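# Seat the lid fully onto the box

## Task

Place the lid on top of the box and press it until it sits fully down on it.

## Robot and tools

Robot: two arms, left_arm and right_arm, each ending in a five-finger hand (left_arm a left hand, right_arm a right hand). Arm bases in the scene frame: left_arm at (+0.049, +0.446, 0) m, right_arm at (-0.046, -0.364, +0.001) m, both turned only slightly about z. A post stands fixed behind the arms. Objects may occasionally get a small shove.

Frames. Scene frame: origin at table-top height midway between the arms, +z up, +x out over the table, +y toward left_arm. Each result reports the hand point position (m), quat_wxyz and velocities in that arm's own base frame. Motion offsets are expressed along the current Hand target's own axes. The hand point sits 0.05 m in front of the palm, 0.15 m out from the wrist face; its +z runs along straight fingers, +y leaves the palm, +x crosses the palm away from the thumb on the right hand and toward the thumb on the left hand. Straight fingers extend 0.06-0.07 m past the point and lie 0.06 m behind it along -y. A wrist bracket on the little-finger side can collide with things; with fingers level the wrist may hang below the hand point and reach the table first.

The row (28 numbers, all in [-1, 1]), one list covering both arms: left dx, dy, dz, rx, ry, rz; left little, ring, middle, index, thumb_bend, thumb_turn; left force_limit, speed; then the same 14 for the right arm. The six pose numbers are an offset, not a pose: they shift the hand point from the Hand target that held when the action (or move) began; 1.0 equals 0.6 m or 180 degrees, and rx, ry, rz form one rotation vector. Zeros in all six mean no new request for that arm. Hand numbers are absolute targets: +1 open/straight, -1 closed; thumb_turn +1 beside the palm, -1 opposite the fingers. force_limit maps -1..+1 to roughly 0..10 N at the fingertip (15 N for the two thumb motors); speed rises linearly to full at +0.48. No value means 'unchanged': to keep a hand as is, resend the eight numbers last executed for it (or, if none yet, its hand_measured six plus hand_force_limit and hand_speed). For a soft grip close with speed -0.94 or below. Thumb turned in, the hand wraps objects about 0.035-0.065 m thick.

Tools.
execute_actions(actions, cameras): actions is a list of actions; each action is up to 15 rows, one per 1/30 s step, the last row held to step 15. Every row in an action counts from that action's starting Hand target, so repeating an offset moves further. Images come back only when actions is empty or cameras requests them.
move(target, speed, blend, stop_force, zero, blocking, cameras): target is one 28-number row or a list of up to 15 rows; all rows offset from the same starting Hand targets, not chained. speed is path top speed in m/s, 0.002-3.6, default 0.25 (turns at twice that in rad/s); one value or one per target. blend in m rounds corners in a list, 0 = stop at each. stop_force in N, 3-120, one value for both arms: an arm's path ends when its wrist sensor feels that much push against its motion; then its Hand target becomes the backed-off pose. With stop_force all rows must share the same hand numbers. zero (only with stop_force) re-zeroes the sensor first, default true. blocking=false returns after about 0.5 s while the move runs; not allowed with stop_force. Paths run straight, ignore obstacles, and all run at most 10 s. The result adds a 'move:' line: ending (done, off_target, moving, held, fault) and limits (paced = pose clipped, held = steps withheld). A path taking a wrist near its base axis is refused; go around.
wait(seconds 0-3600): lets time pass; a running move continues.
stop(): brakes a running move.
zoom_image(camera, region [x0, y0, x1, y1] pixels, at most 504 by 504): enlarges part of the newest image. Cameras: cam_head_left, cam_head_right, cam_high, cam_low (504x504), cam_left_wrist, cam_right_wrist (672x504, fisheye).
show_instructions(): shows the reference pages. zero_wrist_force(arm): re-zeroes one arm's wrist sensor. finished_scene(scene=1): ends the scene irreversibly; the lid must stay seated without help.

Reading results: Hand target is the last commanded pose after clipping; the hand point often stops short of it, so send the remaining distance as a further offset. Orientation commands are clipped to within 32 degrees of the measured one per step. hand_measured, hand_stopped_by (moving, target, force, stalled, fault) and hand_load_n list six values in motor order; a lost grip appears as load dropping near 0. Wrist force/torque are in the end effector's axes; a press reads as force from the surface into the arm.

Avoid: any object leaving the table; dropping the lid even a few millimetres or releasing it while it moves; fast contact. An outside force near 150 N on any arm part, or contact torque at a joint limit (wrists 26.6 N m, others 142 N m), or a wrist joint straying over 0.9 degrees from plan, halts that arm for 10 s. Arms are stiff: aim only slightly past a contact, approach slowly (around 0.005-0.02 m/s) with a modest stop_force, and command the target back to end a press. Never let the arms hit or pinch each other. Motors heat when holding loads or stretched; 85 °C brakes the arm for 30-60 s.

Each tool is called as a command line: name --argument value for each argument, lists and objects as JSON in quotes; but a table of rows of numbers goes row by row, as --pt "numbers of a row", without its own name.

Reference images:

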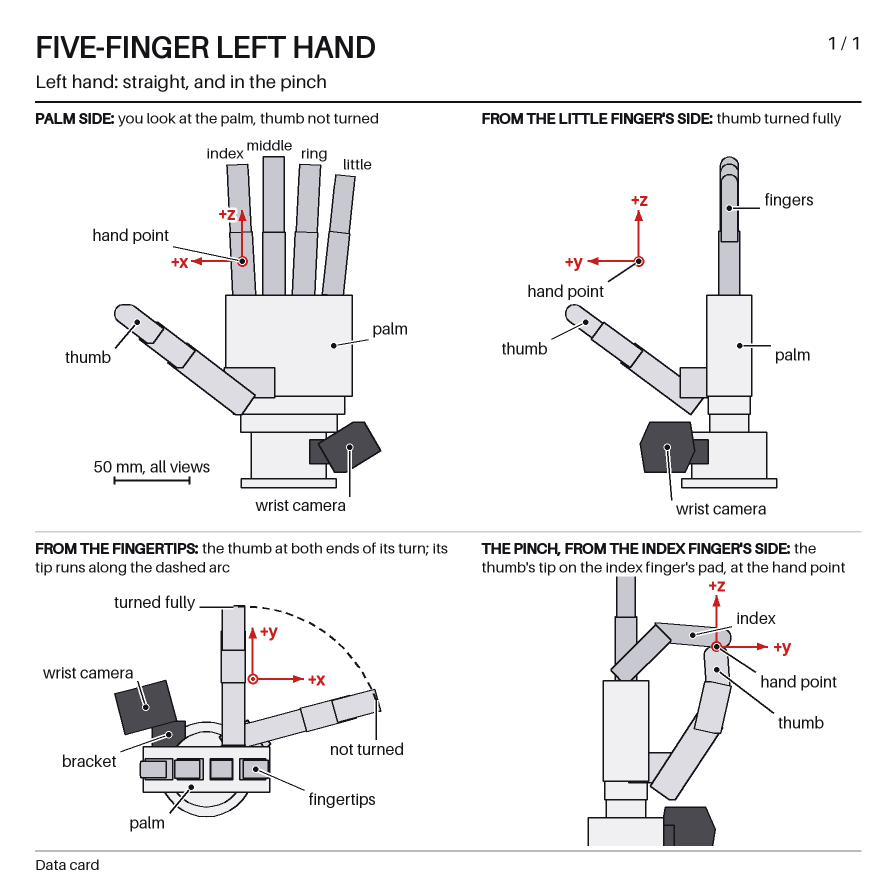

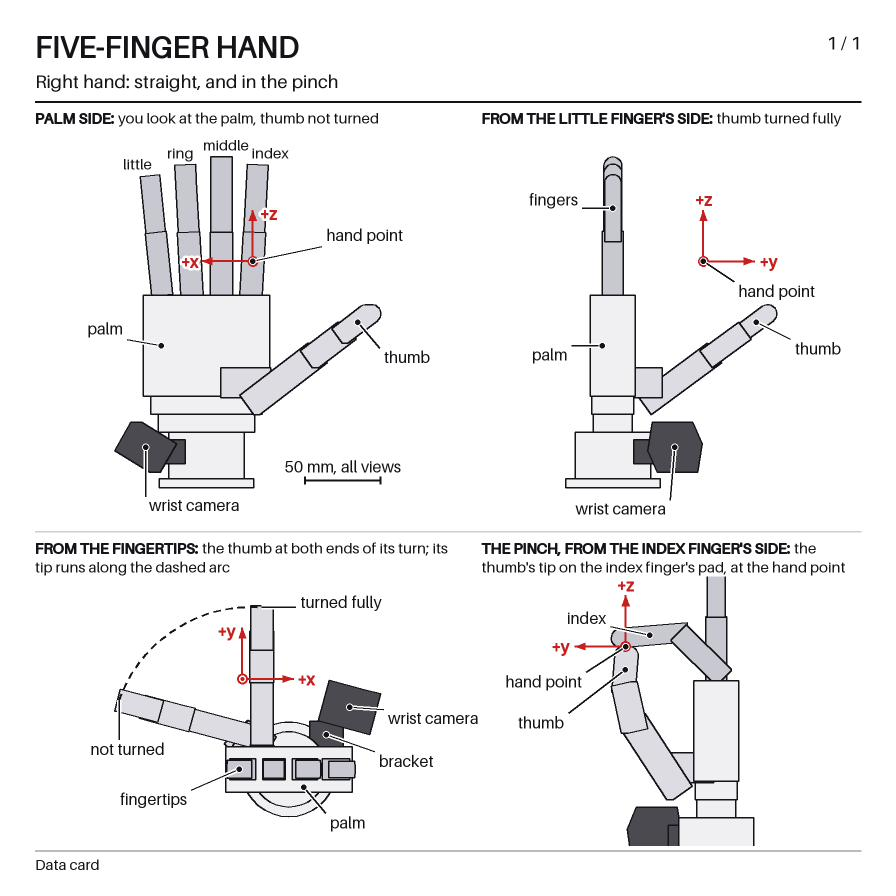

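## Session

execute_actions --actions '[]'

Scene clock: 0.00 s.
left_arm: end_effector_position=(+0.1675, -0.4594, +0.1080) hand_measured=(+1.000, +1.000, +1.000, +1.000, +1.000, +1.000) hand_load_n=(+0.0, +0.0, +0.0, +0.0, +0.0, +0.0) hand_stopped_by=(target, target, target, target, target, target) hand_force_limit=0.00 hand_speed=-0.80 end_effector_quat_wxyz=(-0.287, +0.740, -0.378, +0.477) | right_arm: end_effector_position=(+0.4784, +0.0649, +0.3056) hand_measured=(+1.000, +1.000, +1.000, +1.000, +1.000, +1.000) hand_load_n=(+0.0, +0.0, +0.0, +0.0, +0.0, +0.0) hand_stopped_by=(target, target, target, target, target, target) hand_force_limit=0.00 hand_speed=-0.80 end_effector_quat_wxyz=(-0.434, +0.888, +0.077, +0.127)
Joint positions: left_arm=[1.764 -2.083 -1.814 2.62 -2.733 1.331] | right_arm=[-0.5 -1.2 1.429 1.729 0.691 0.714]
Joint velocities: within noise
Joint torques (N m): no reading
Motor temperatures (°C): left_arm=[29 29 31 46 35 45] | right_arm=[30 27 32 42 41 36]
Wrist force (N): no reading
Wrist torque (N m): no reading
Wrist force, peak (N): no reading
Hand target: left_arm +0.1675, -0.4594, +0.1080; -0.287, +0.740, -0.378, +0.477 | right_arm +0.4784, +0.0649, +0.3056; -0.434, +0.888, +0.077, +0.127

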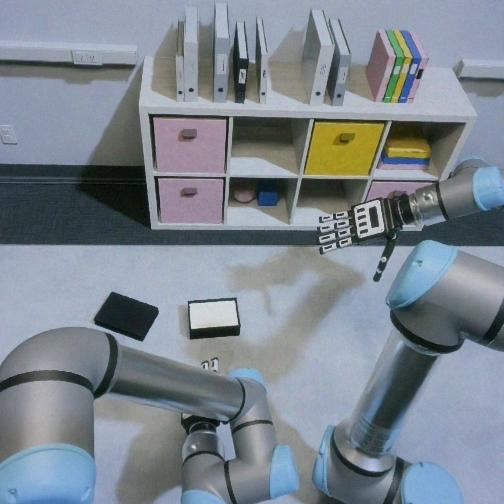

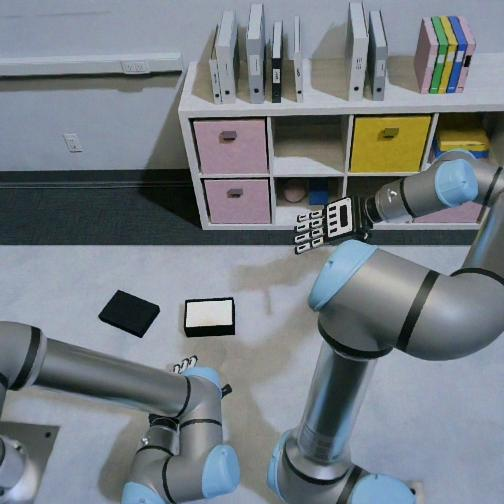

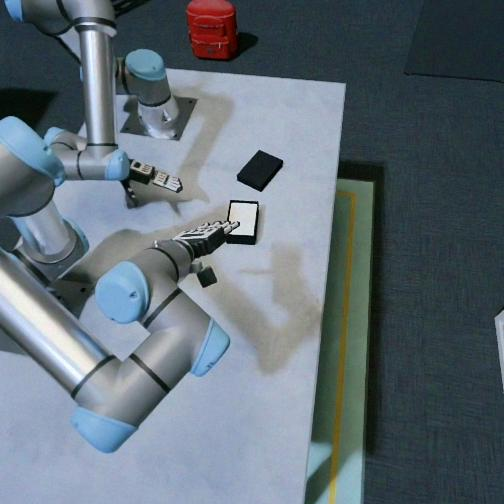

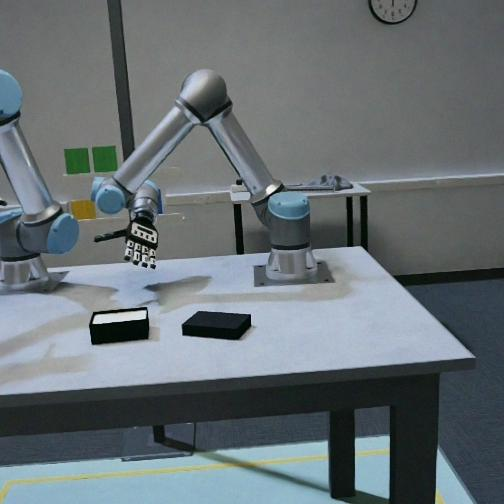

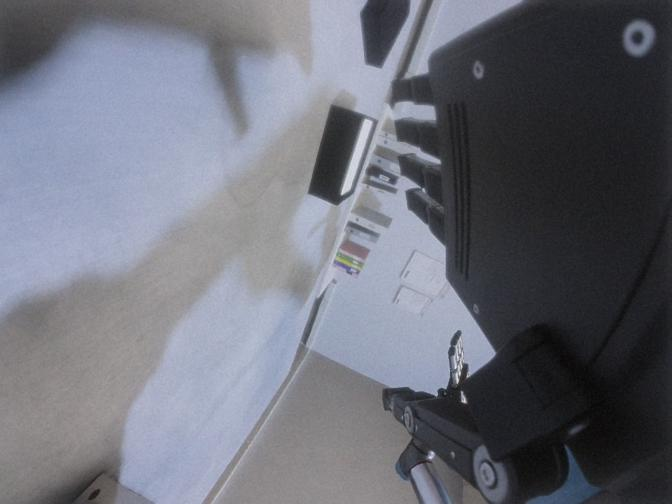

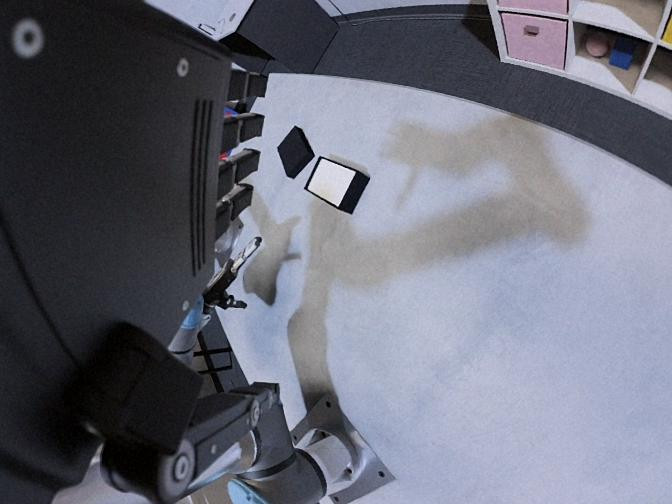

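zoom_image --camera "cam_low" --region '[60, 280, 280, 370]'

zoom_image --camera "cam_high" --region '[200, 130, 310, 260]'

zoom_image --camera "cam_head_left" --region '[80, 270, 260, 360]'

zoom_image --camera "cam_right_wrist" --region '[250, 100, 400, 230]'

Scaled by 2.291 from the camera's image (finer frame: 720x720).

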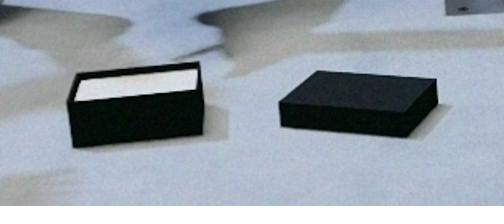

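Scaled by 3.877 from the camera's image (finer frame: 720x720).

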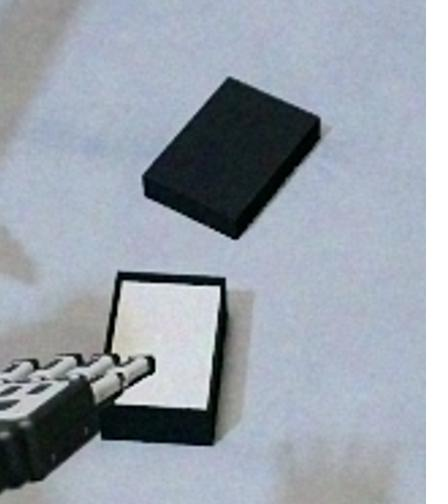

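Scaled by 2.800 from the camera's image (finer frame: 720x720).

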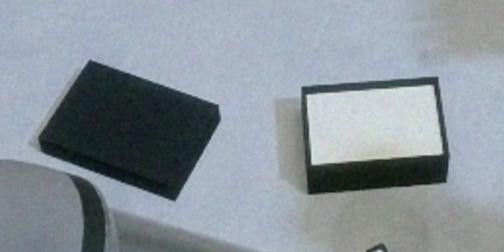

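Scaled by 3.360 from the camera's image (finer frame: 960x720).

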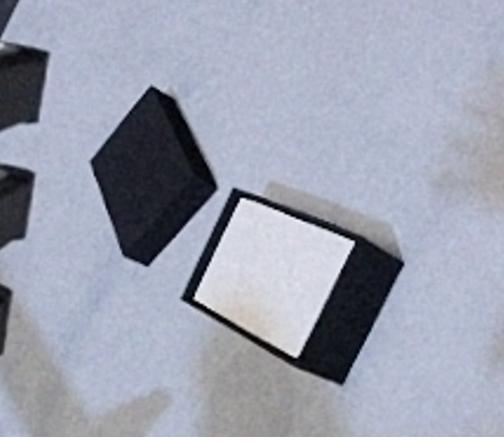

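zoom_image --camera "cam_head_left" --region '[150, 330, 504, 504]'

zoom_image --camera "cam_head_right" --region '[0, 330, 504, 504]'

zoom_image --camera "cam_high" --region '[0, 50, 350, 350]'

zoom_image --camera "cam_low" --region '[0, 180, 350, 350]'

Scaled by 1.424 from the camera's image (finer frame: 720x720).

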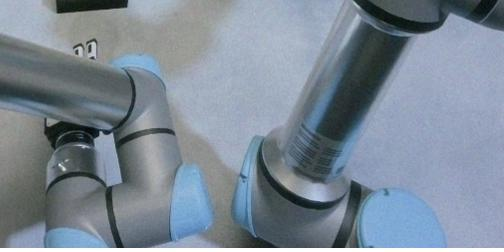

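Scaled by 1.000.

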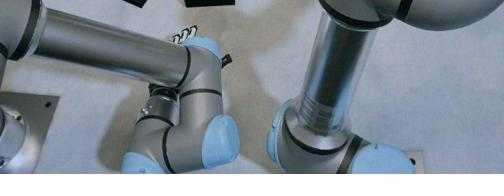

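Scaled by 1.440 from the camera's image (finer frame: 720x720).

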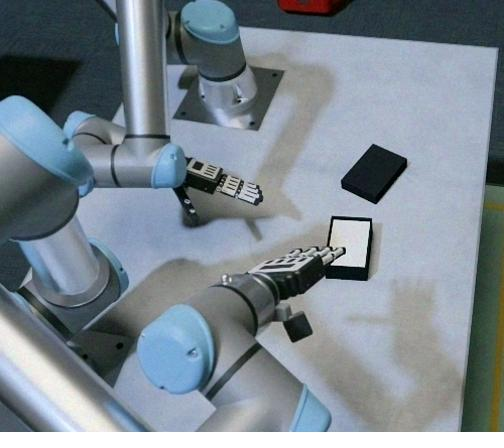

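Scaled by 1.440 from the camera's image (finer frame: 720x720).

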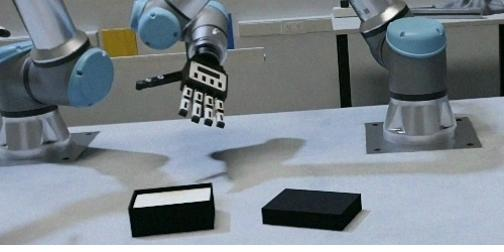

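move --target '[0.0253, -0.5650, 0.3570, -0.1133, 0.1016, 0.2455, -1, -1, 0.6, 0.6, 1, -1, 0.0, 0.0, 0,0,0,0,0,0, 1,1,1,1,1,1, 0.0, -0.8]' --speed 0.2 --cameras '["all"]'

Scene clock: 152.10 s.
left_arm: end_effector_position=(+0.4658, -0.2718, +0.2999) hand_measured=(-1.000, -1.000, +0.600, +0.600, +1.000, -1.000) hand_load_n=(+0.0, +0.0, +0.0, +0.0, +0.0, +0.0) hand_stopped_by=(target, target, target, target, target, target) hand_force_limit=0.00 hand_speed=0.00 end_effector_quat_wxyz=(+0.250, -0.500, +0.741, -0.371) | right_arm: end_effector_position=(+0.4784, +0.0649, +0.3056) hand_measured=(+1.000, +1.000, +1.000, +1.000, +1.000, +1.000) hand_load_n=(+0.0, +0.0, +0.0, +0.0, +0.0, +0.0) hand_stopped_by=(target, target, target, target, target, target) hand_force_limit=0.00 hand_speed=-0.80 end_effector_quat_wxyz=(-0.434, +0.888, +0.077, +0.127)
Joint positions: left_arm=[2.999 -1.609 -1.558 2.511 -1.378 3.287] | right_arm=[-0.5 -1.2 1.429 1.729 0.691 0.714]
Joint torques (N m): left_arm=[7.14 16.23 28.36 -2.16 2.54 1.37] | right_arm=[1.58 -31.4 -17.07 2.69 -1.1 -0.19]
Wrist force (N): left_arm=[0.9 -0.1 0.2] | right_arm=[0.3 -0.2 0.4]
Wrist torque (N m): left_arm=[0.01 -0.23 0.06] | right_arm=[-0.05 -0.05 0.01]
Wrist force, peak (N): left_arm=[0.1 1.1 -0.4] | right_arm=[0.5 -0.2 0.3]
Hand target: left_arm +0.4658, -0.2718, +0.2999; +0.250, -0.500, +0.741, -0.371 | right_arm +0.4784, +0.0649, +0.3056; -0.434, +0.888, +0.077, +0.127
Off the commanded pose: left_arm 0.000 m, 0 deg | right_arm 0.000 m, 0 deg.
move: done

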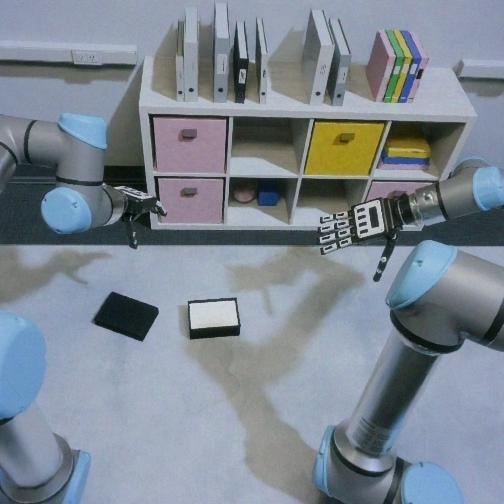

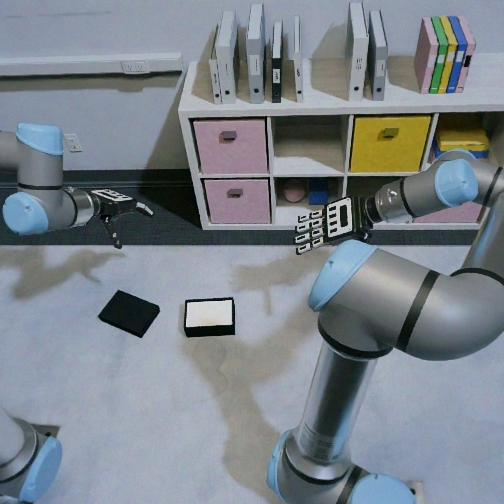

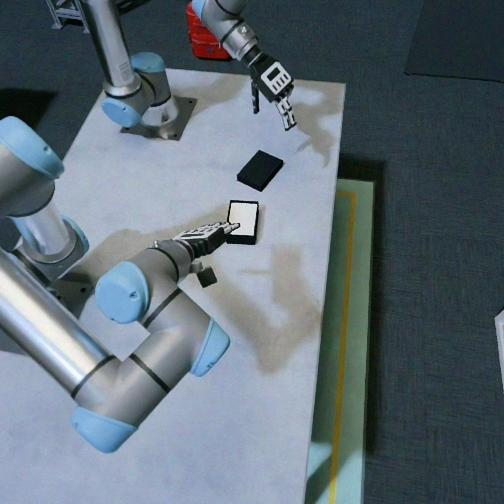

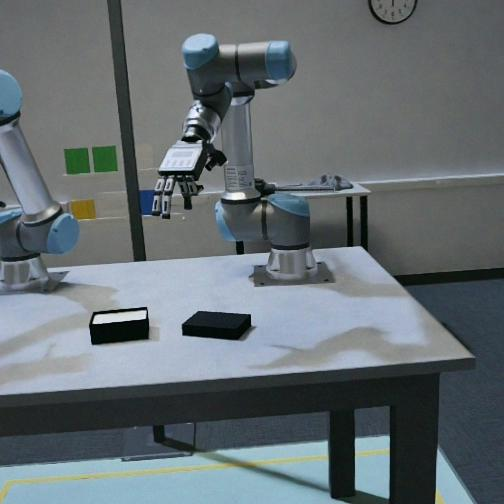

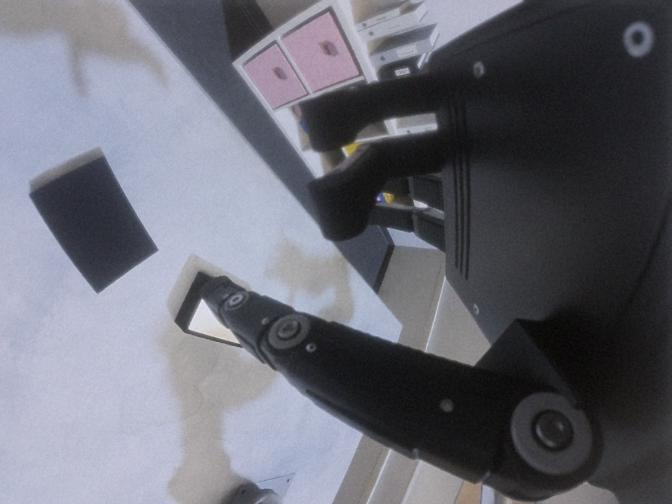

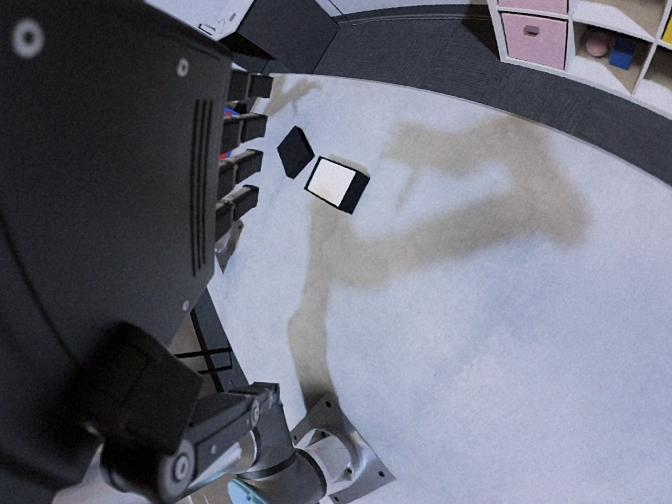

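zoom_image --camera "cam_head_left" --region '[80, 160, 200, 260]'

zoom_image --camera "cam_head_right" --region '[60, 160, 180, 260]'

zoom_image --camera "cam_high" --region '[230, 40, 320, 140]'

zoom_image --camera "cam_low" --region '[130, 130, 250, 230]'

Scaled by 4.200 from the camera's image (finer frame: 720x720).

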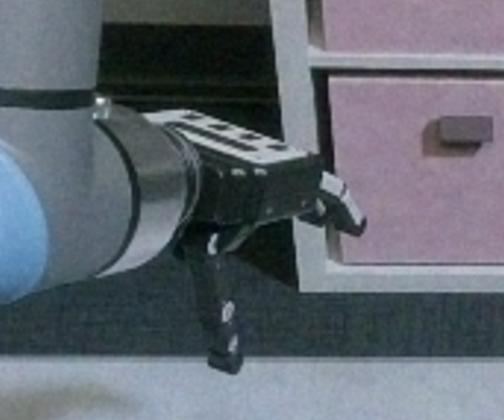

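Scaled by 4.200 from the camera's image (finer frame: 720x720).

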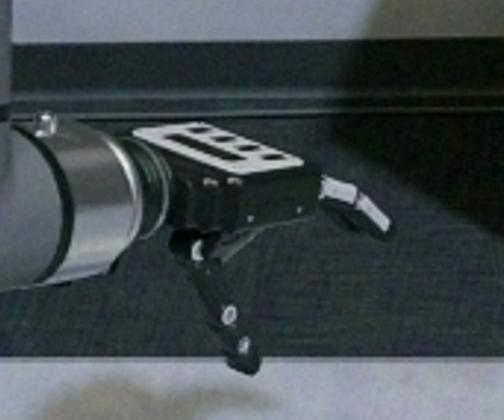

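Scaled by 5.040 from the camera's image (finer frame: 720x720).

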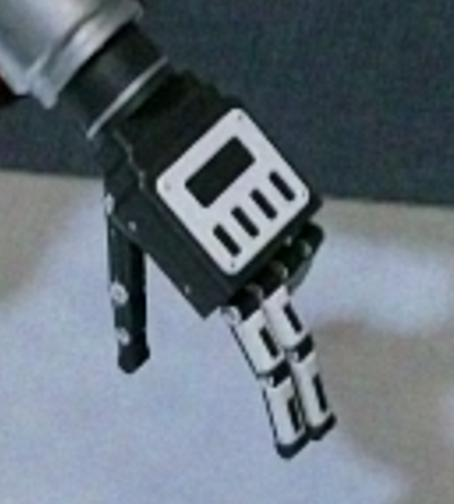

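Scaled by 4.200 from the camera's image (finer frame: 720x720).

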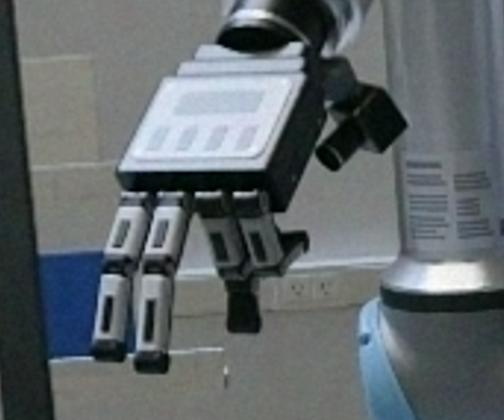

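zoom_image --camera "cam_head_left" --region '[85, 280, 165, 350]'

zoom_image --camera "cam_head_left" --region '[175, 285, 255, 345]'

zoom_image --camera "cam_head_right" --region '[90, 280, 250, 350]'

zoom_image --camera "cam_low" --region '[80, 295, 260, 350]'

zoom_image --camera "cam_left_wrist" --region '[0, 120, 300, 380]'

Scaled by 6.300 from the camera's image (finer frame: 720x720).

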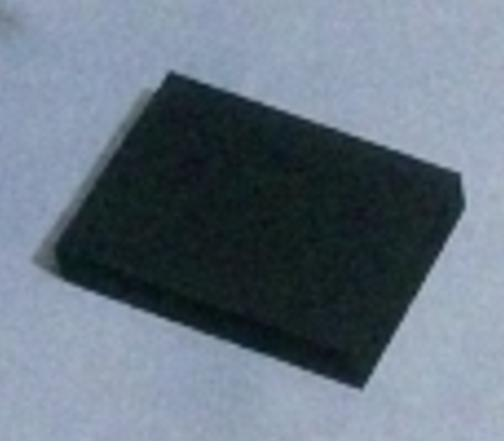

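Scaled by 6.300 from the camera's image (finer frame: 720x720).

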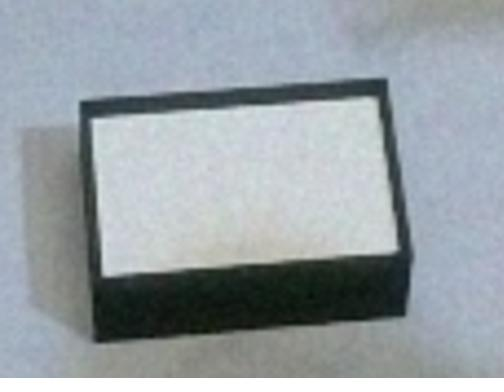

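Scaled by 3.150 from the camera's image (finer frame: 720x720).

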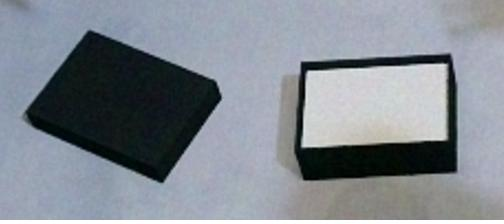

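Scaled by 2.800 from the camera's image (finer frame: 720x720).

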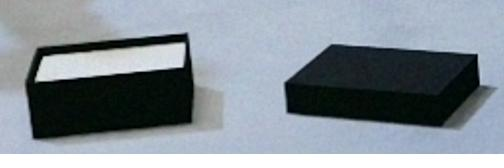

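Scaled by 1.680 from the camera's image (finer frame: 960x720).

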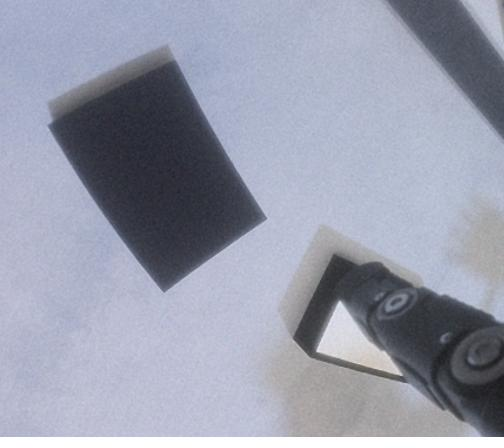

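move --target '[-0.1028, 0.2951, 0.0700, 0, -0.0222, -0.0167, -1, -1, 0.6, 0.6, 1, -1, 0.0, 0.0, 0,0,0,0,0,0, 1,1,1,1,1,1, 0.0, -0.8]' --speed 0.15 --cameras '["all"]'

Scene clock: 238.53 s.
left_arm: end_effector_position=(+0.4217, -0.1876, +0.1330) hand_measured=(-1.000, -1.000, +0.600, +0.600, +1.000, -1.000) hand_load_n=(+0.0, +0.0, +0.0, +0.0, +0.0, +0.0) hand_stopped_by=(target, target, target, target, target, target) hand_force_limit=0.00 hand_speed=0.00 end_effector_quat_wxyz=(+0.266, -0.532, +0.719, -0.360) | right_arm: end_effector_position=(+0.4784, +0.0649, +0.3056) hand_measured=(+1.000, +1.000, +1.000, +1.000, +1.000, +1.000) hand_load_n=(+0.0, +0.0, +0.0, +0.0, +0.0, +0.0) hand_stopped_by=(target, target, target, target, target, target) hand_force_limit=0.00 hand_speed=-0.80 end_effector_quat_wxyz=(-0.434, +0.888, +0.077, +0.127)
Joint positions: left_arm=[3.229 -1.515 -2.098 2.934 -1.265 3.378] | right_arm=[-0.5 -1.2 1.429 1.729 0.691 0.714]
Joint torques (N m): left_arm=[6.2 8.47 9.73 1.92 2.81 1.39] | right_arm=[0.55 -32.53 -17.37 2.71 -1.09 0.06]
Wrist force (N): left_arm=[0.5 0.1 0.3] | right_arm=[0.0 -0.1 0.2]
Wrist torque (N m): left_arm=[0.01 -0.15 0.00] | right_arm=[-0.04 0.00 0.00]
Wrist force, peak (N): left_arm=[1.0 -1.0 0.1] | right_arm=[0.3 0.1 0.5]
Hand target: left_arm +0.4217, -0.1876, +0.1329; +0.266, -0.532, +0.719, -0.360 | right_arm +0.4784, +0.0649, +0.3056; -0.434, +0.888, +0.077, +0.127
Off the commanded pose: left_arm 0.000 m, 0 deg | right_arm 0.000 m, 0 deg.
move: done

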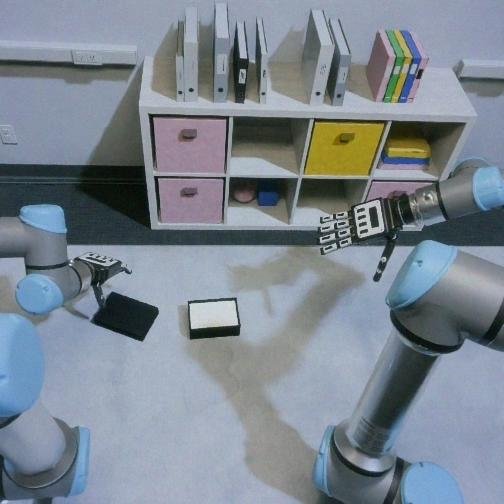

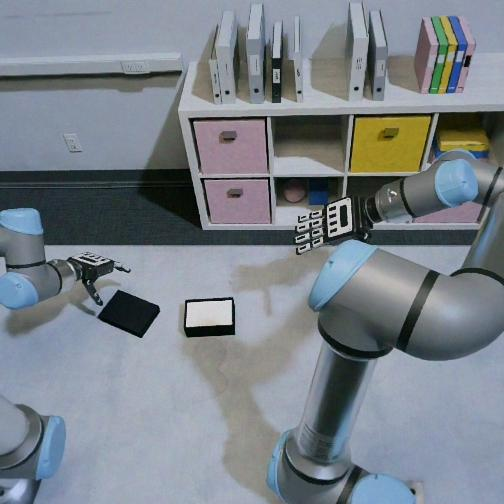

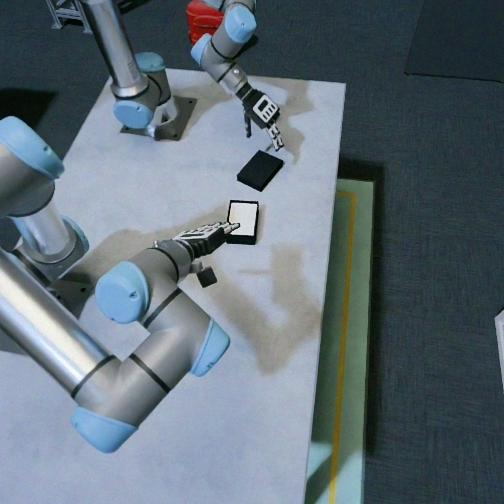

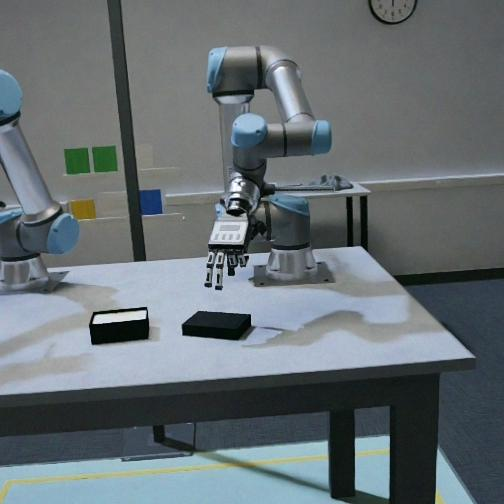

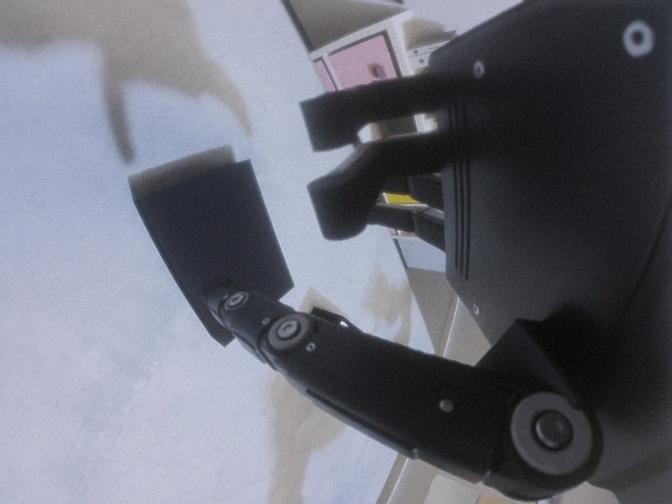

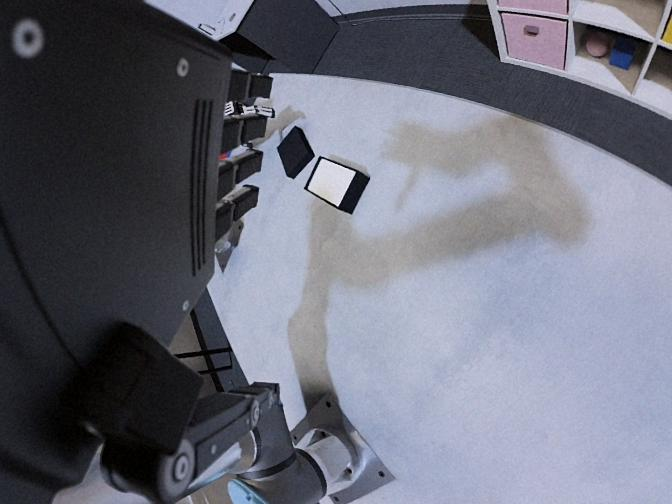

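zoom_image --camera "cam_left_wrist" --region '[80, 80, 420, 400]'

zoom_image --camera "cam_head_left" --region '[60, 240, 180, 350]'

zoom_image --camera "cam_high" --region '[220, 80, 310, 200]'

zoom_image --camera "cam_low" --region '[170, 210, 290, 350]'

Scaled by 1.482 from the camera's image (finer frame: 960x720).

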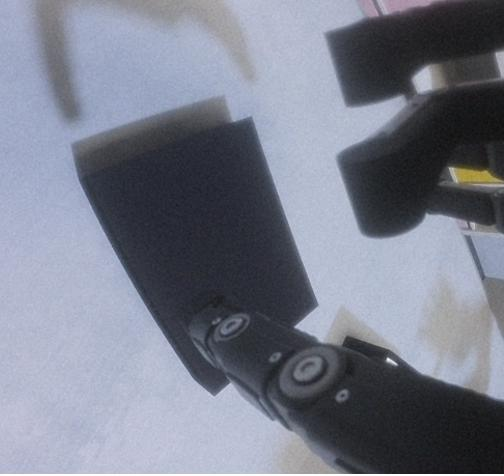

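Scaled by 4.200 from the camera's image (finer frame: 720x720).

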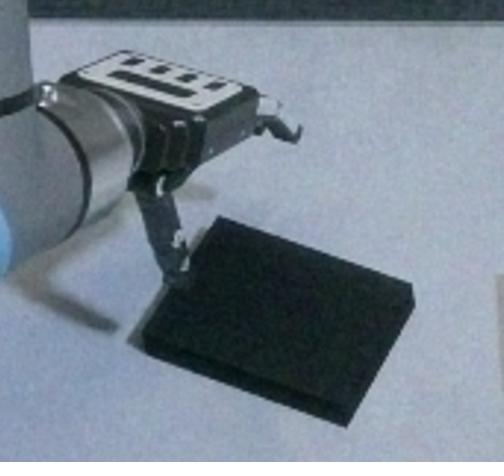

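Scaled by 4.200 from the camera's image (finer frame: 720x720).

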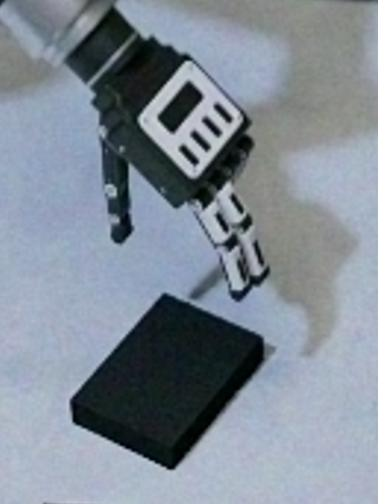

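Scaled by 3.600 from the camera's image (finer frame: 720x720).

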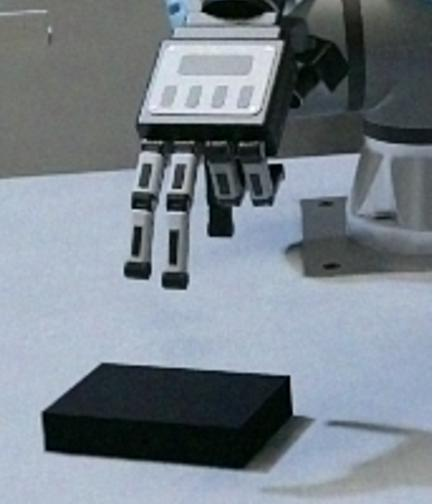

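move --target '[0.0345, 0.0820, 0.0571, 0, 0, 0, -1, -1, 0.7, 0.7, 1, -1, 0.0, 0.0, 0,0,0,0,0,0, 1,1,1,1,1,1, 0.0, -0.8]' --speed 0.1 --cameras '["cam_left_wrist", "cam_head_left", "cam_high", "cam_low", "cam_head_right"]'

zoom_image --camera "cam_left_wrist" --region '[80, 80, 420, 400]'

zoom_image --camera "cam_head_left" --region '[60, 250, 180, 350]'

zoom_image --camera "cam_high" --region '[220, 100, 310, 200]'

zoom_image --camera "cam_low" --region '[160, 240, 280, 350]'

Scene clock: 313.70 s.
left_arm: end_effector_position=(+0.4136, -0.2068, +0.0731) hand_measured=(-1.000, -1.000, +0.700, +0.700, +1.000, -1.000) hand_load_n=(+0.5, +0.0, +0.0, +0.0, +0.0, +0.0) hand_stopped_by=(target, target, target, target, target, target) hand_force_limit=0.00 hand_speed=0.00 end_effector_quat_wxyz=(+0.266, -0.532, +0.719, -0.360) | right_arm: end_effector_position=(+0.4784, +0.0649, +0.3056) hand_measured=(+1.000, +1.000, +1.000, +1.000, +1.000, +1.000) hand_load_n=(+0.0, +0.0, +0.0, +0.0, +0.0, +0.0) hand_stopped_by=(target, target, target, target, target, target) hand_force_limit=0.00 hand_speed=-0.80 end_effector_quat_wxyz=(-0.434, +0.888, +0.077, +0.127)
Joint positions: left_arm=[3.158 -1.602 -2.191 3.126 -1.321 3.332] | right_arm=[-0.5 -1.2 1.429 1.729 0.691 0.714]
Joint torques (N m): left_arm=[-7.73 8.95 8.03 1.63 -2.61 -1.23] | right_arm=[0.14 -32.2 -17.02 2.86 -1.31 -0.04]
Wrist force (N): left_arm=[0.7 -0.3 0.2] | right_arm=[0.2 -0.2 0.1]
Wrist torque (N m): left_arm=[-0.02 -0.18 0.13] | right_arm=[-0.05 -0.04 0.00]
Wrist force, peak (N): left_arm=[0.7 0.6 0.1] | right_arm=[0.4 -0.2 0.4]
Hand target: left_arm +0.4136, -0.2068, +0.0730; +0.266, -0.532, +0.719, -0.360 | right_arm +0.4784, +0.0649, +0.3056; -0.434, +0.888, +0.077, +0.127
Off the commanded pose: left_arm 0.000 m, 0 deg | right_arm 0.000 m, 0 deg.
move: done
Images, in order (width x height): cam_head_left 504x504, cam_head_right 504x504, cam_high 504x504, cam_low 504x504, cam_left_wrist 672x504.

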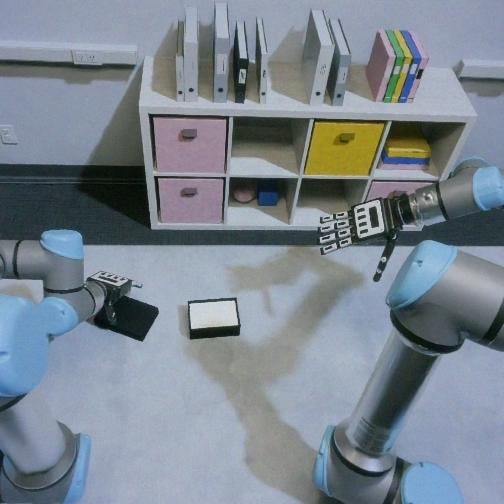

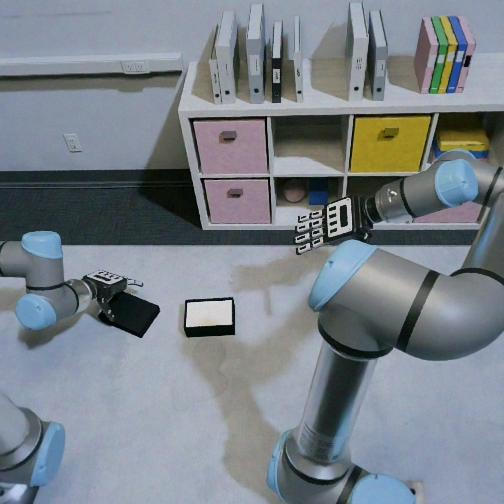

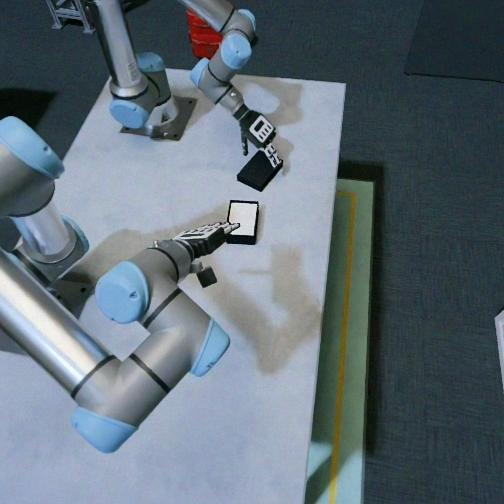

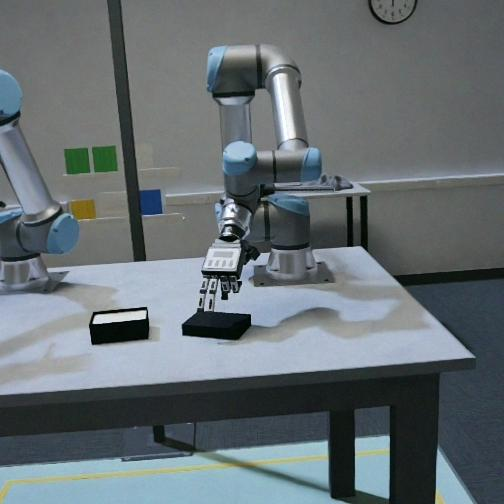

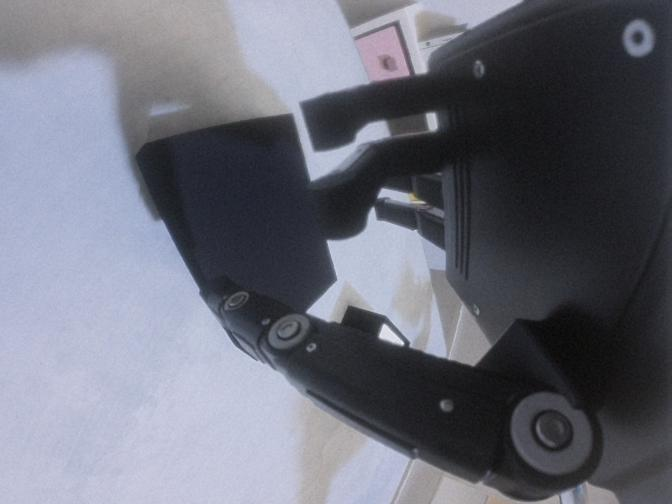

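Scaled by 1.482 from the camera's image (finer frame: 960x720).

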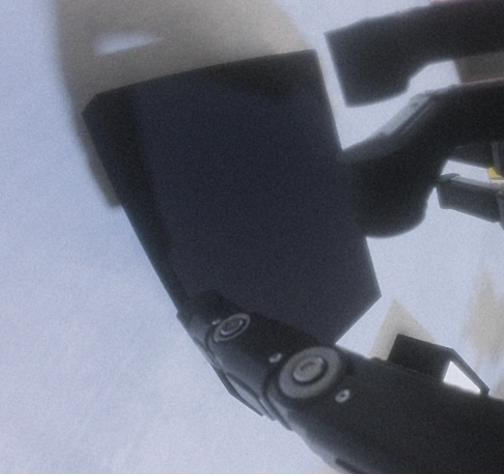

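Scaled by 4.200 from the camera's image (finer frame: 720x720).

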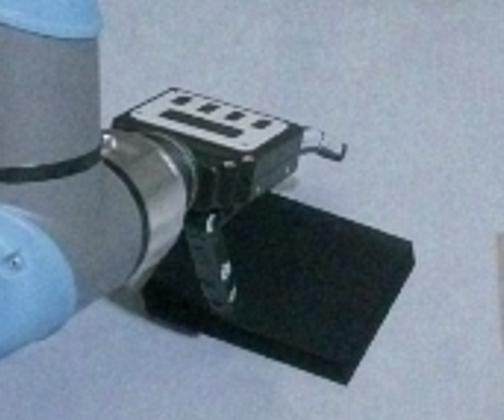

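Scaled by 5.040 from the camera's image (finer frame: 720x720).

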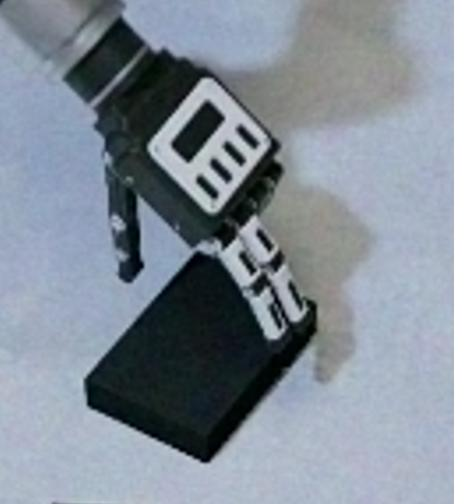

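Scaled by 4.200 from the camera's image (finer frame: 720x720).

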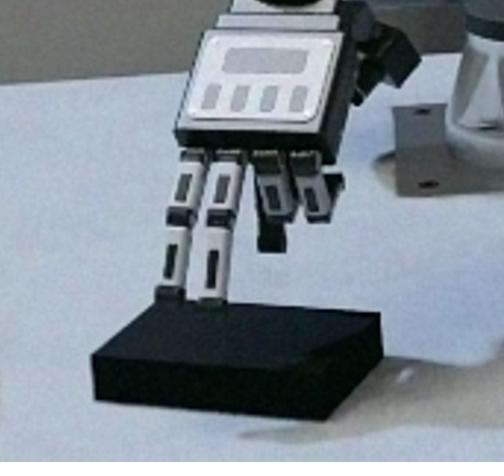

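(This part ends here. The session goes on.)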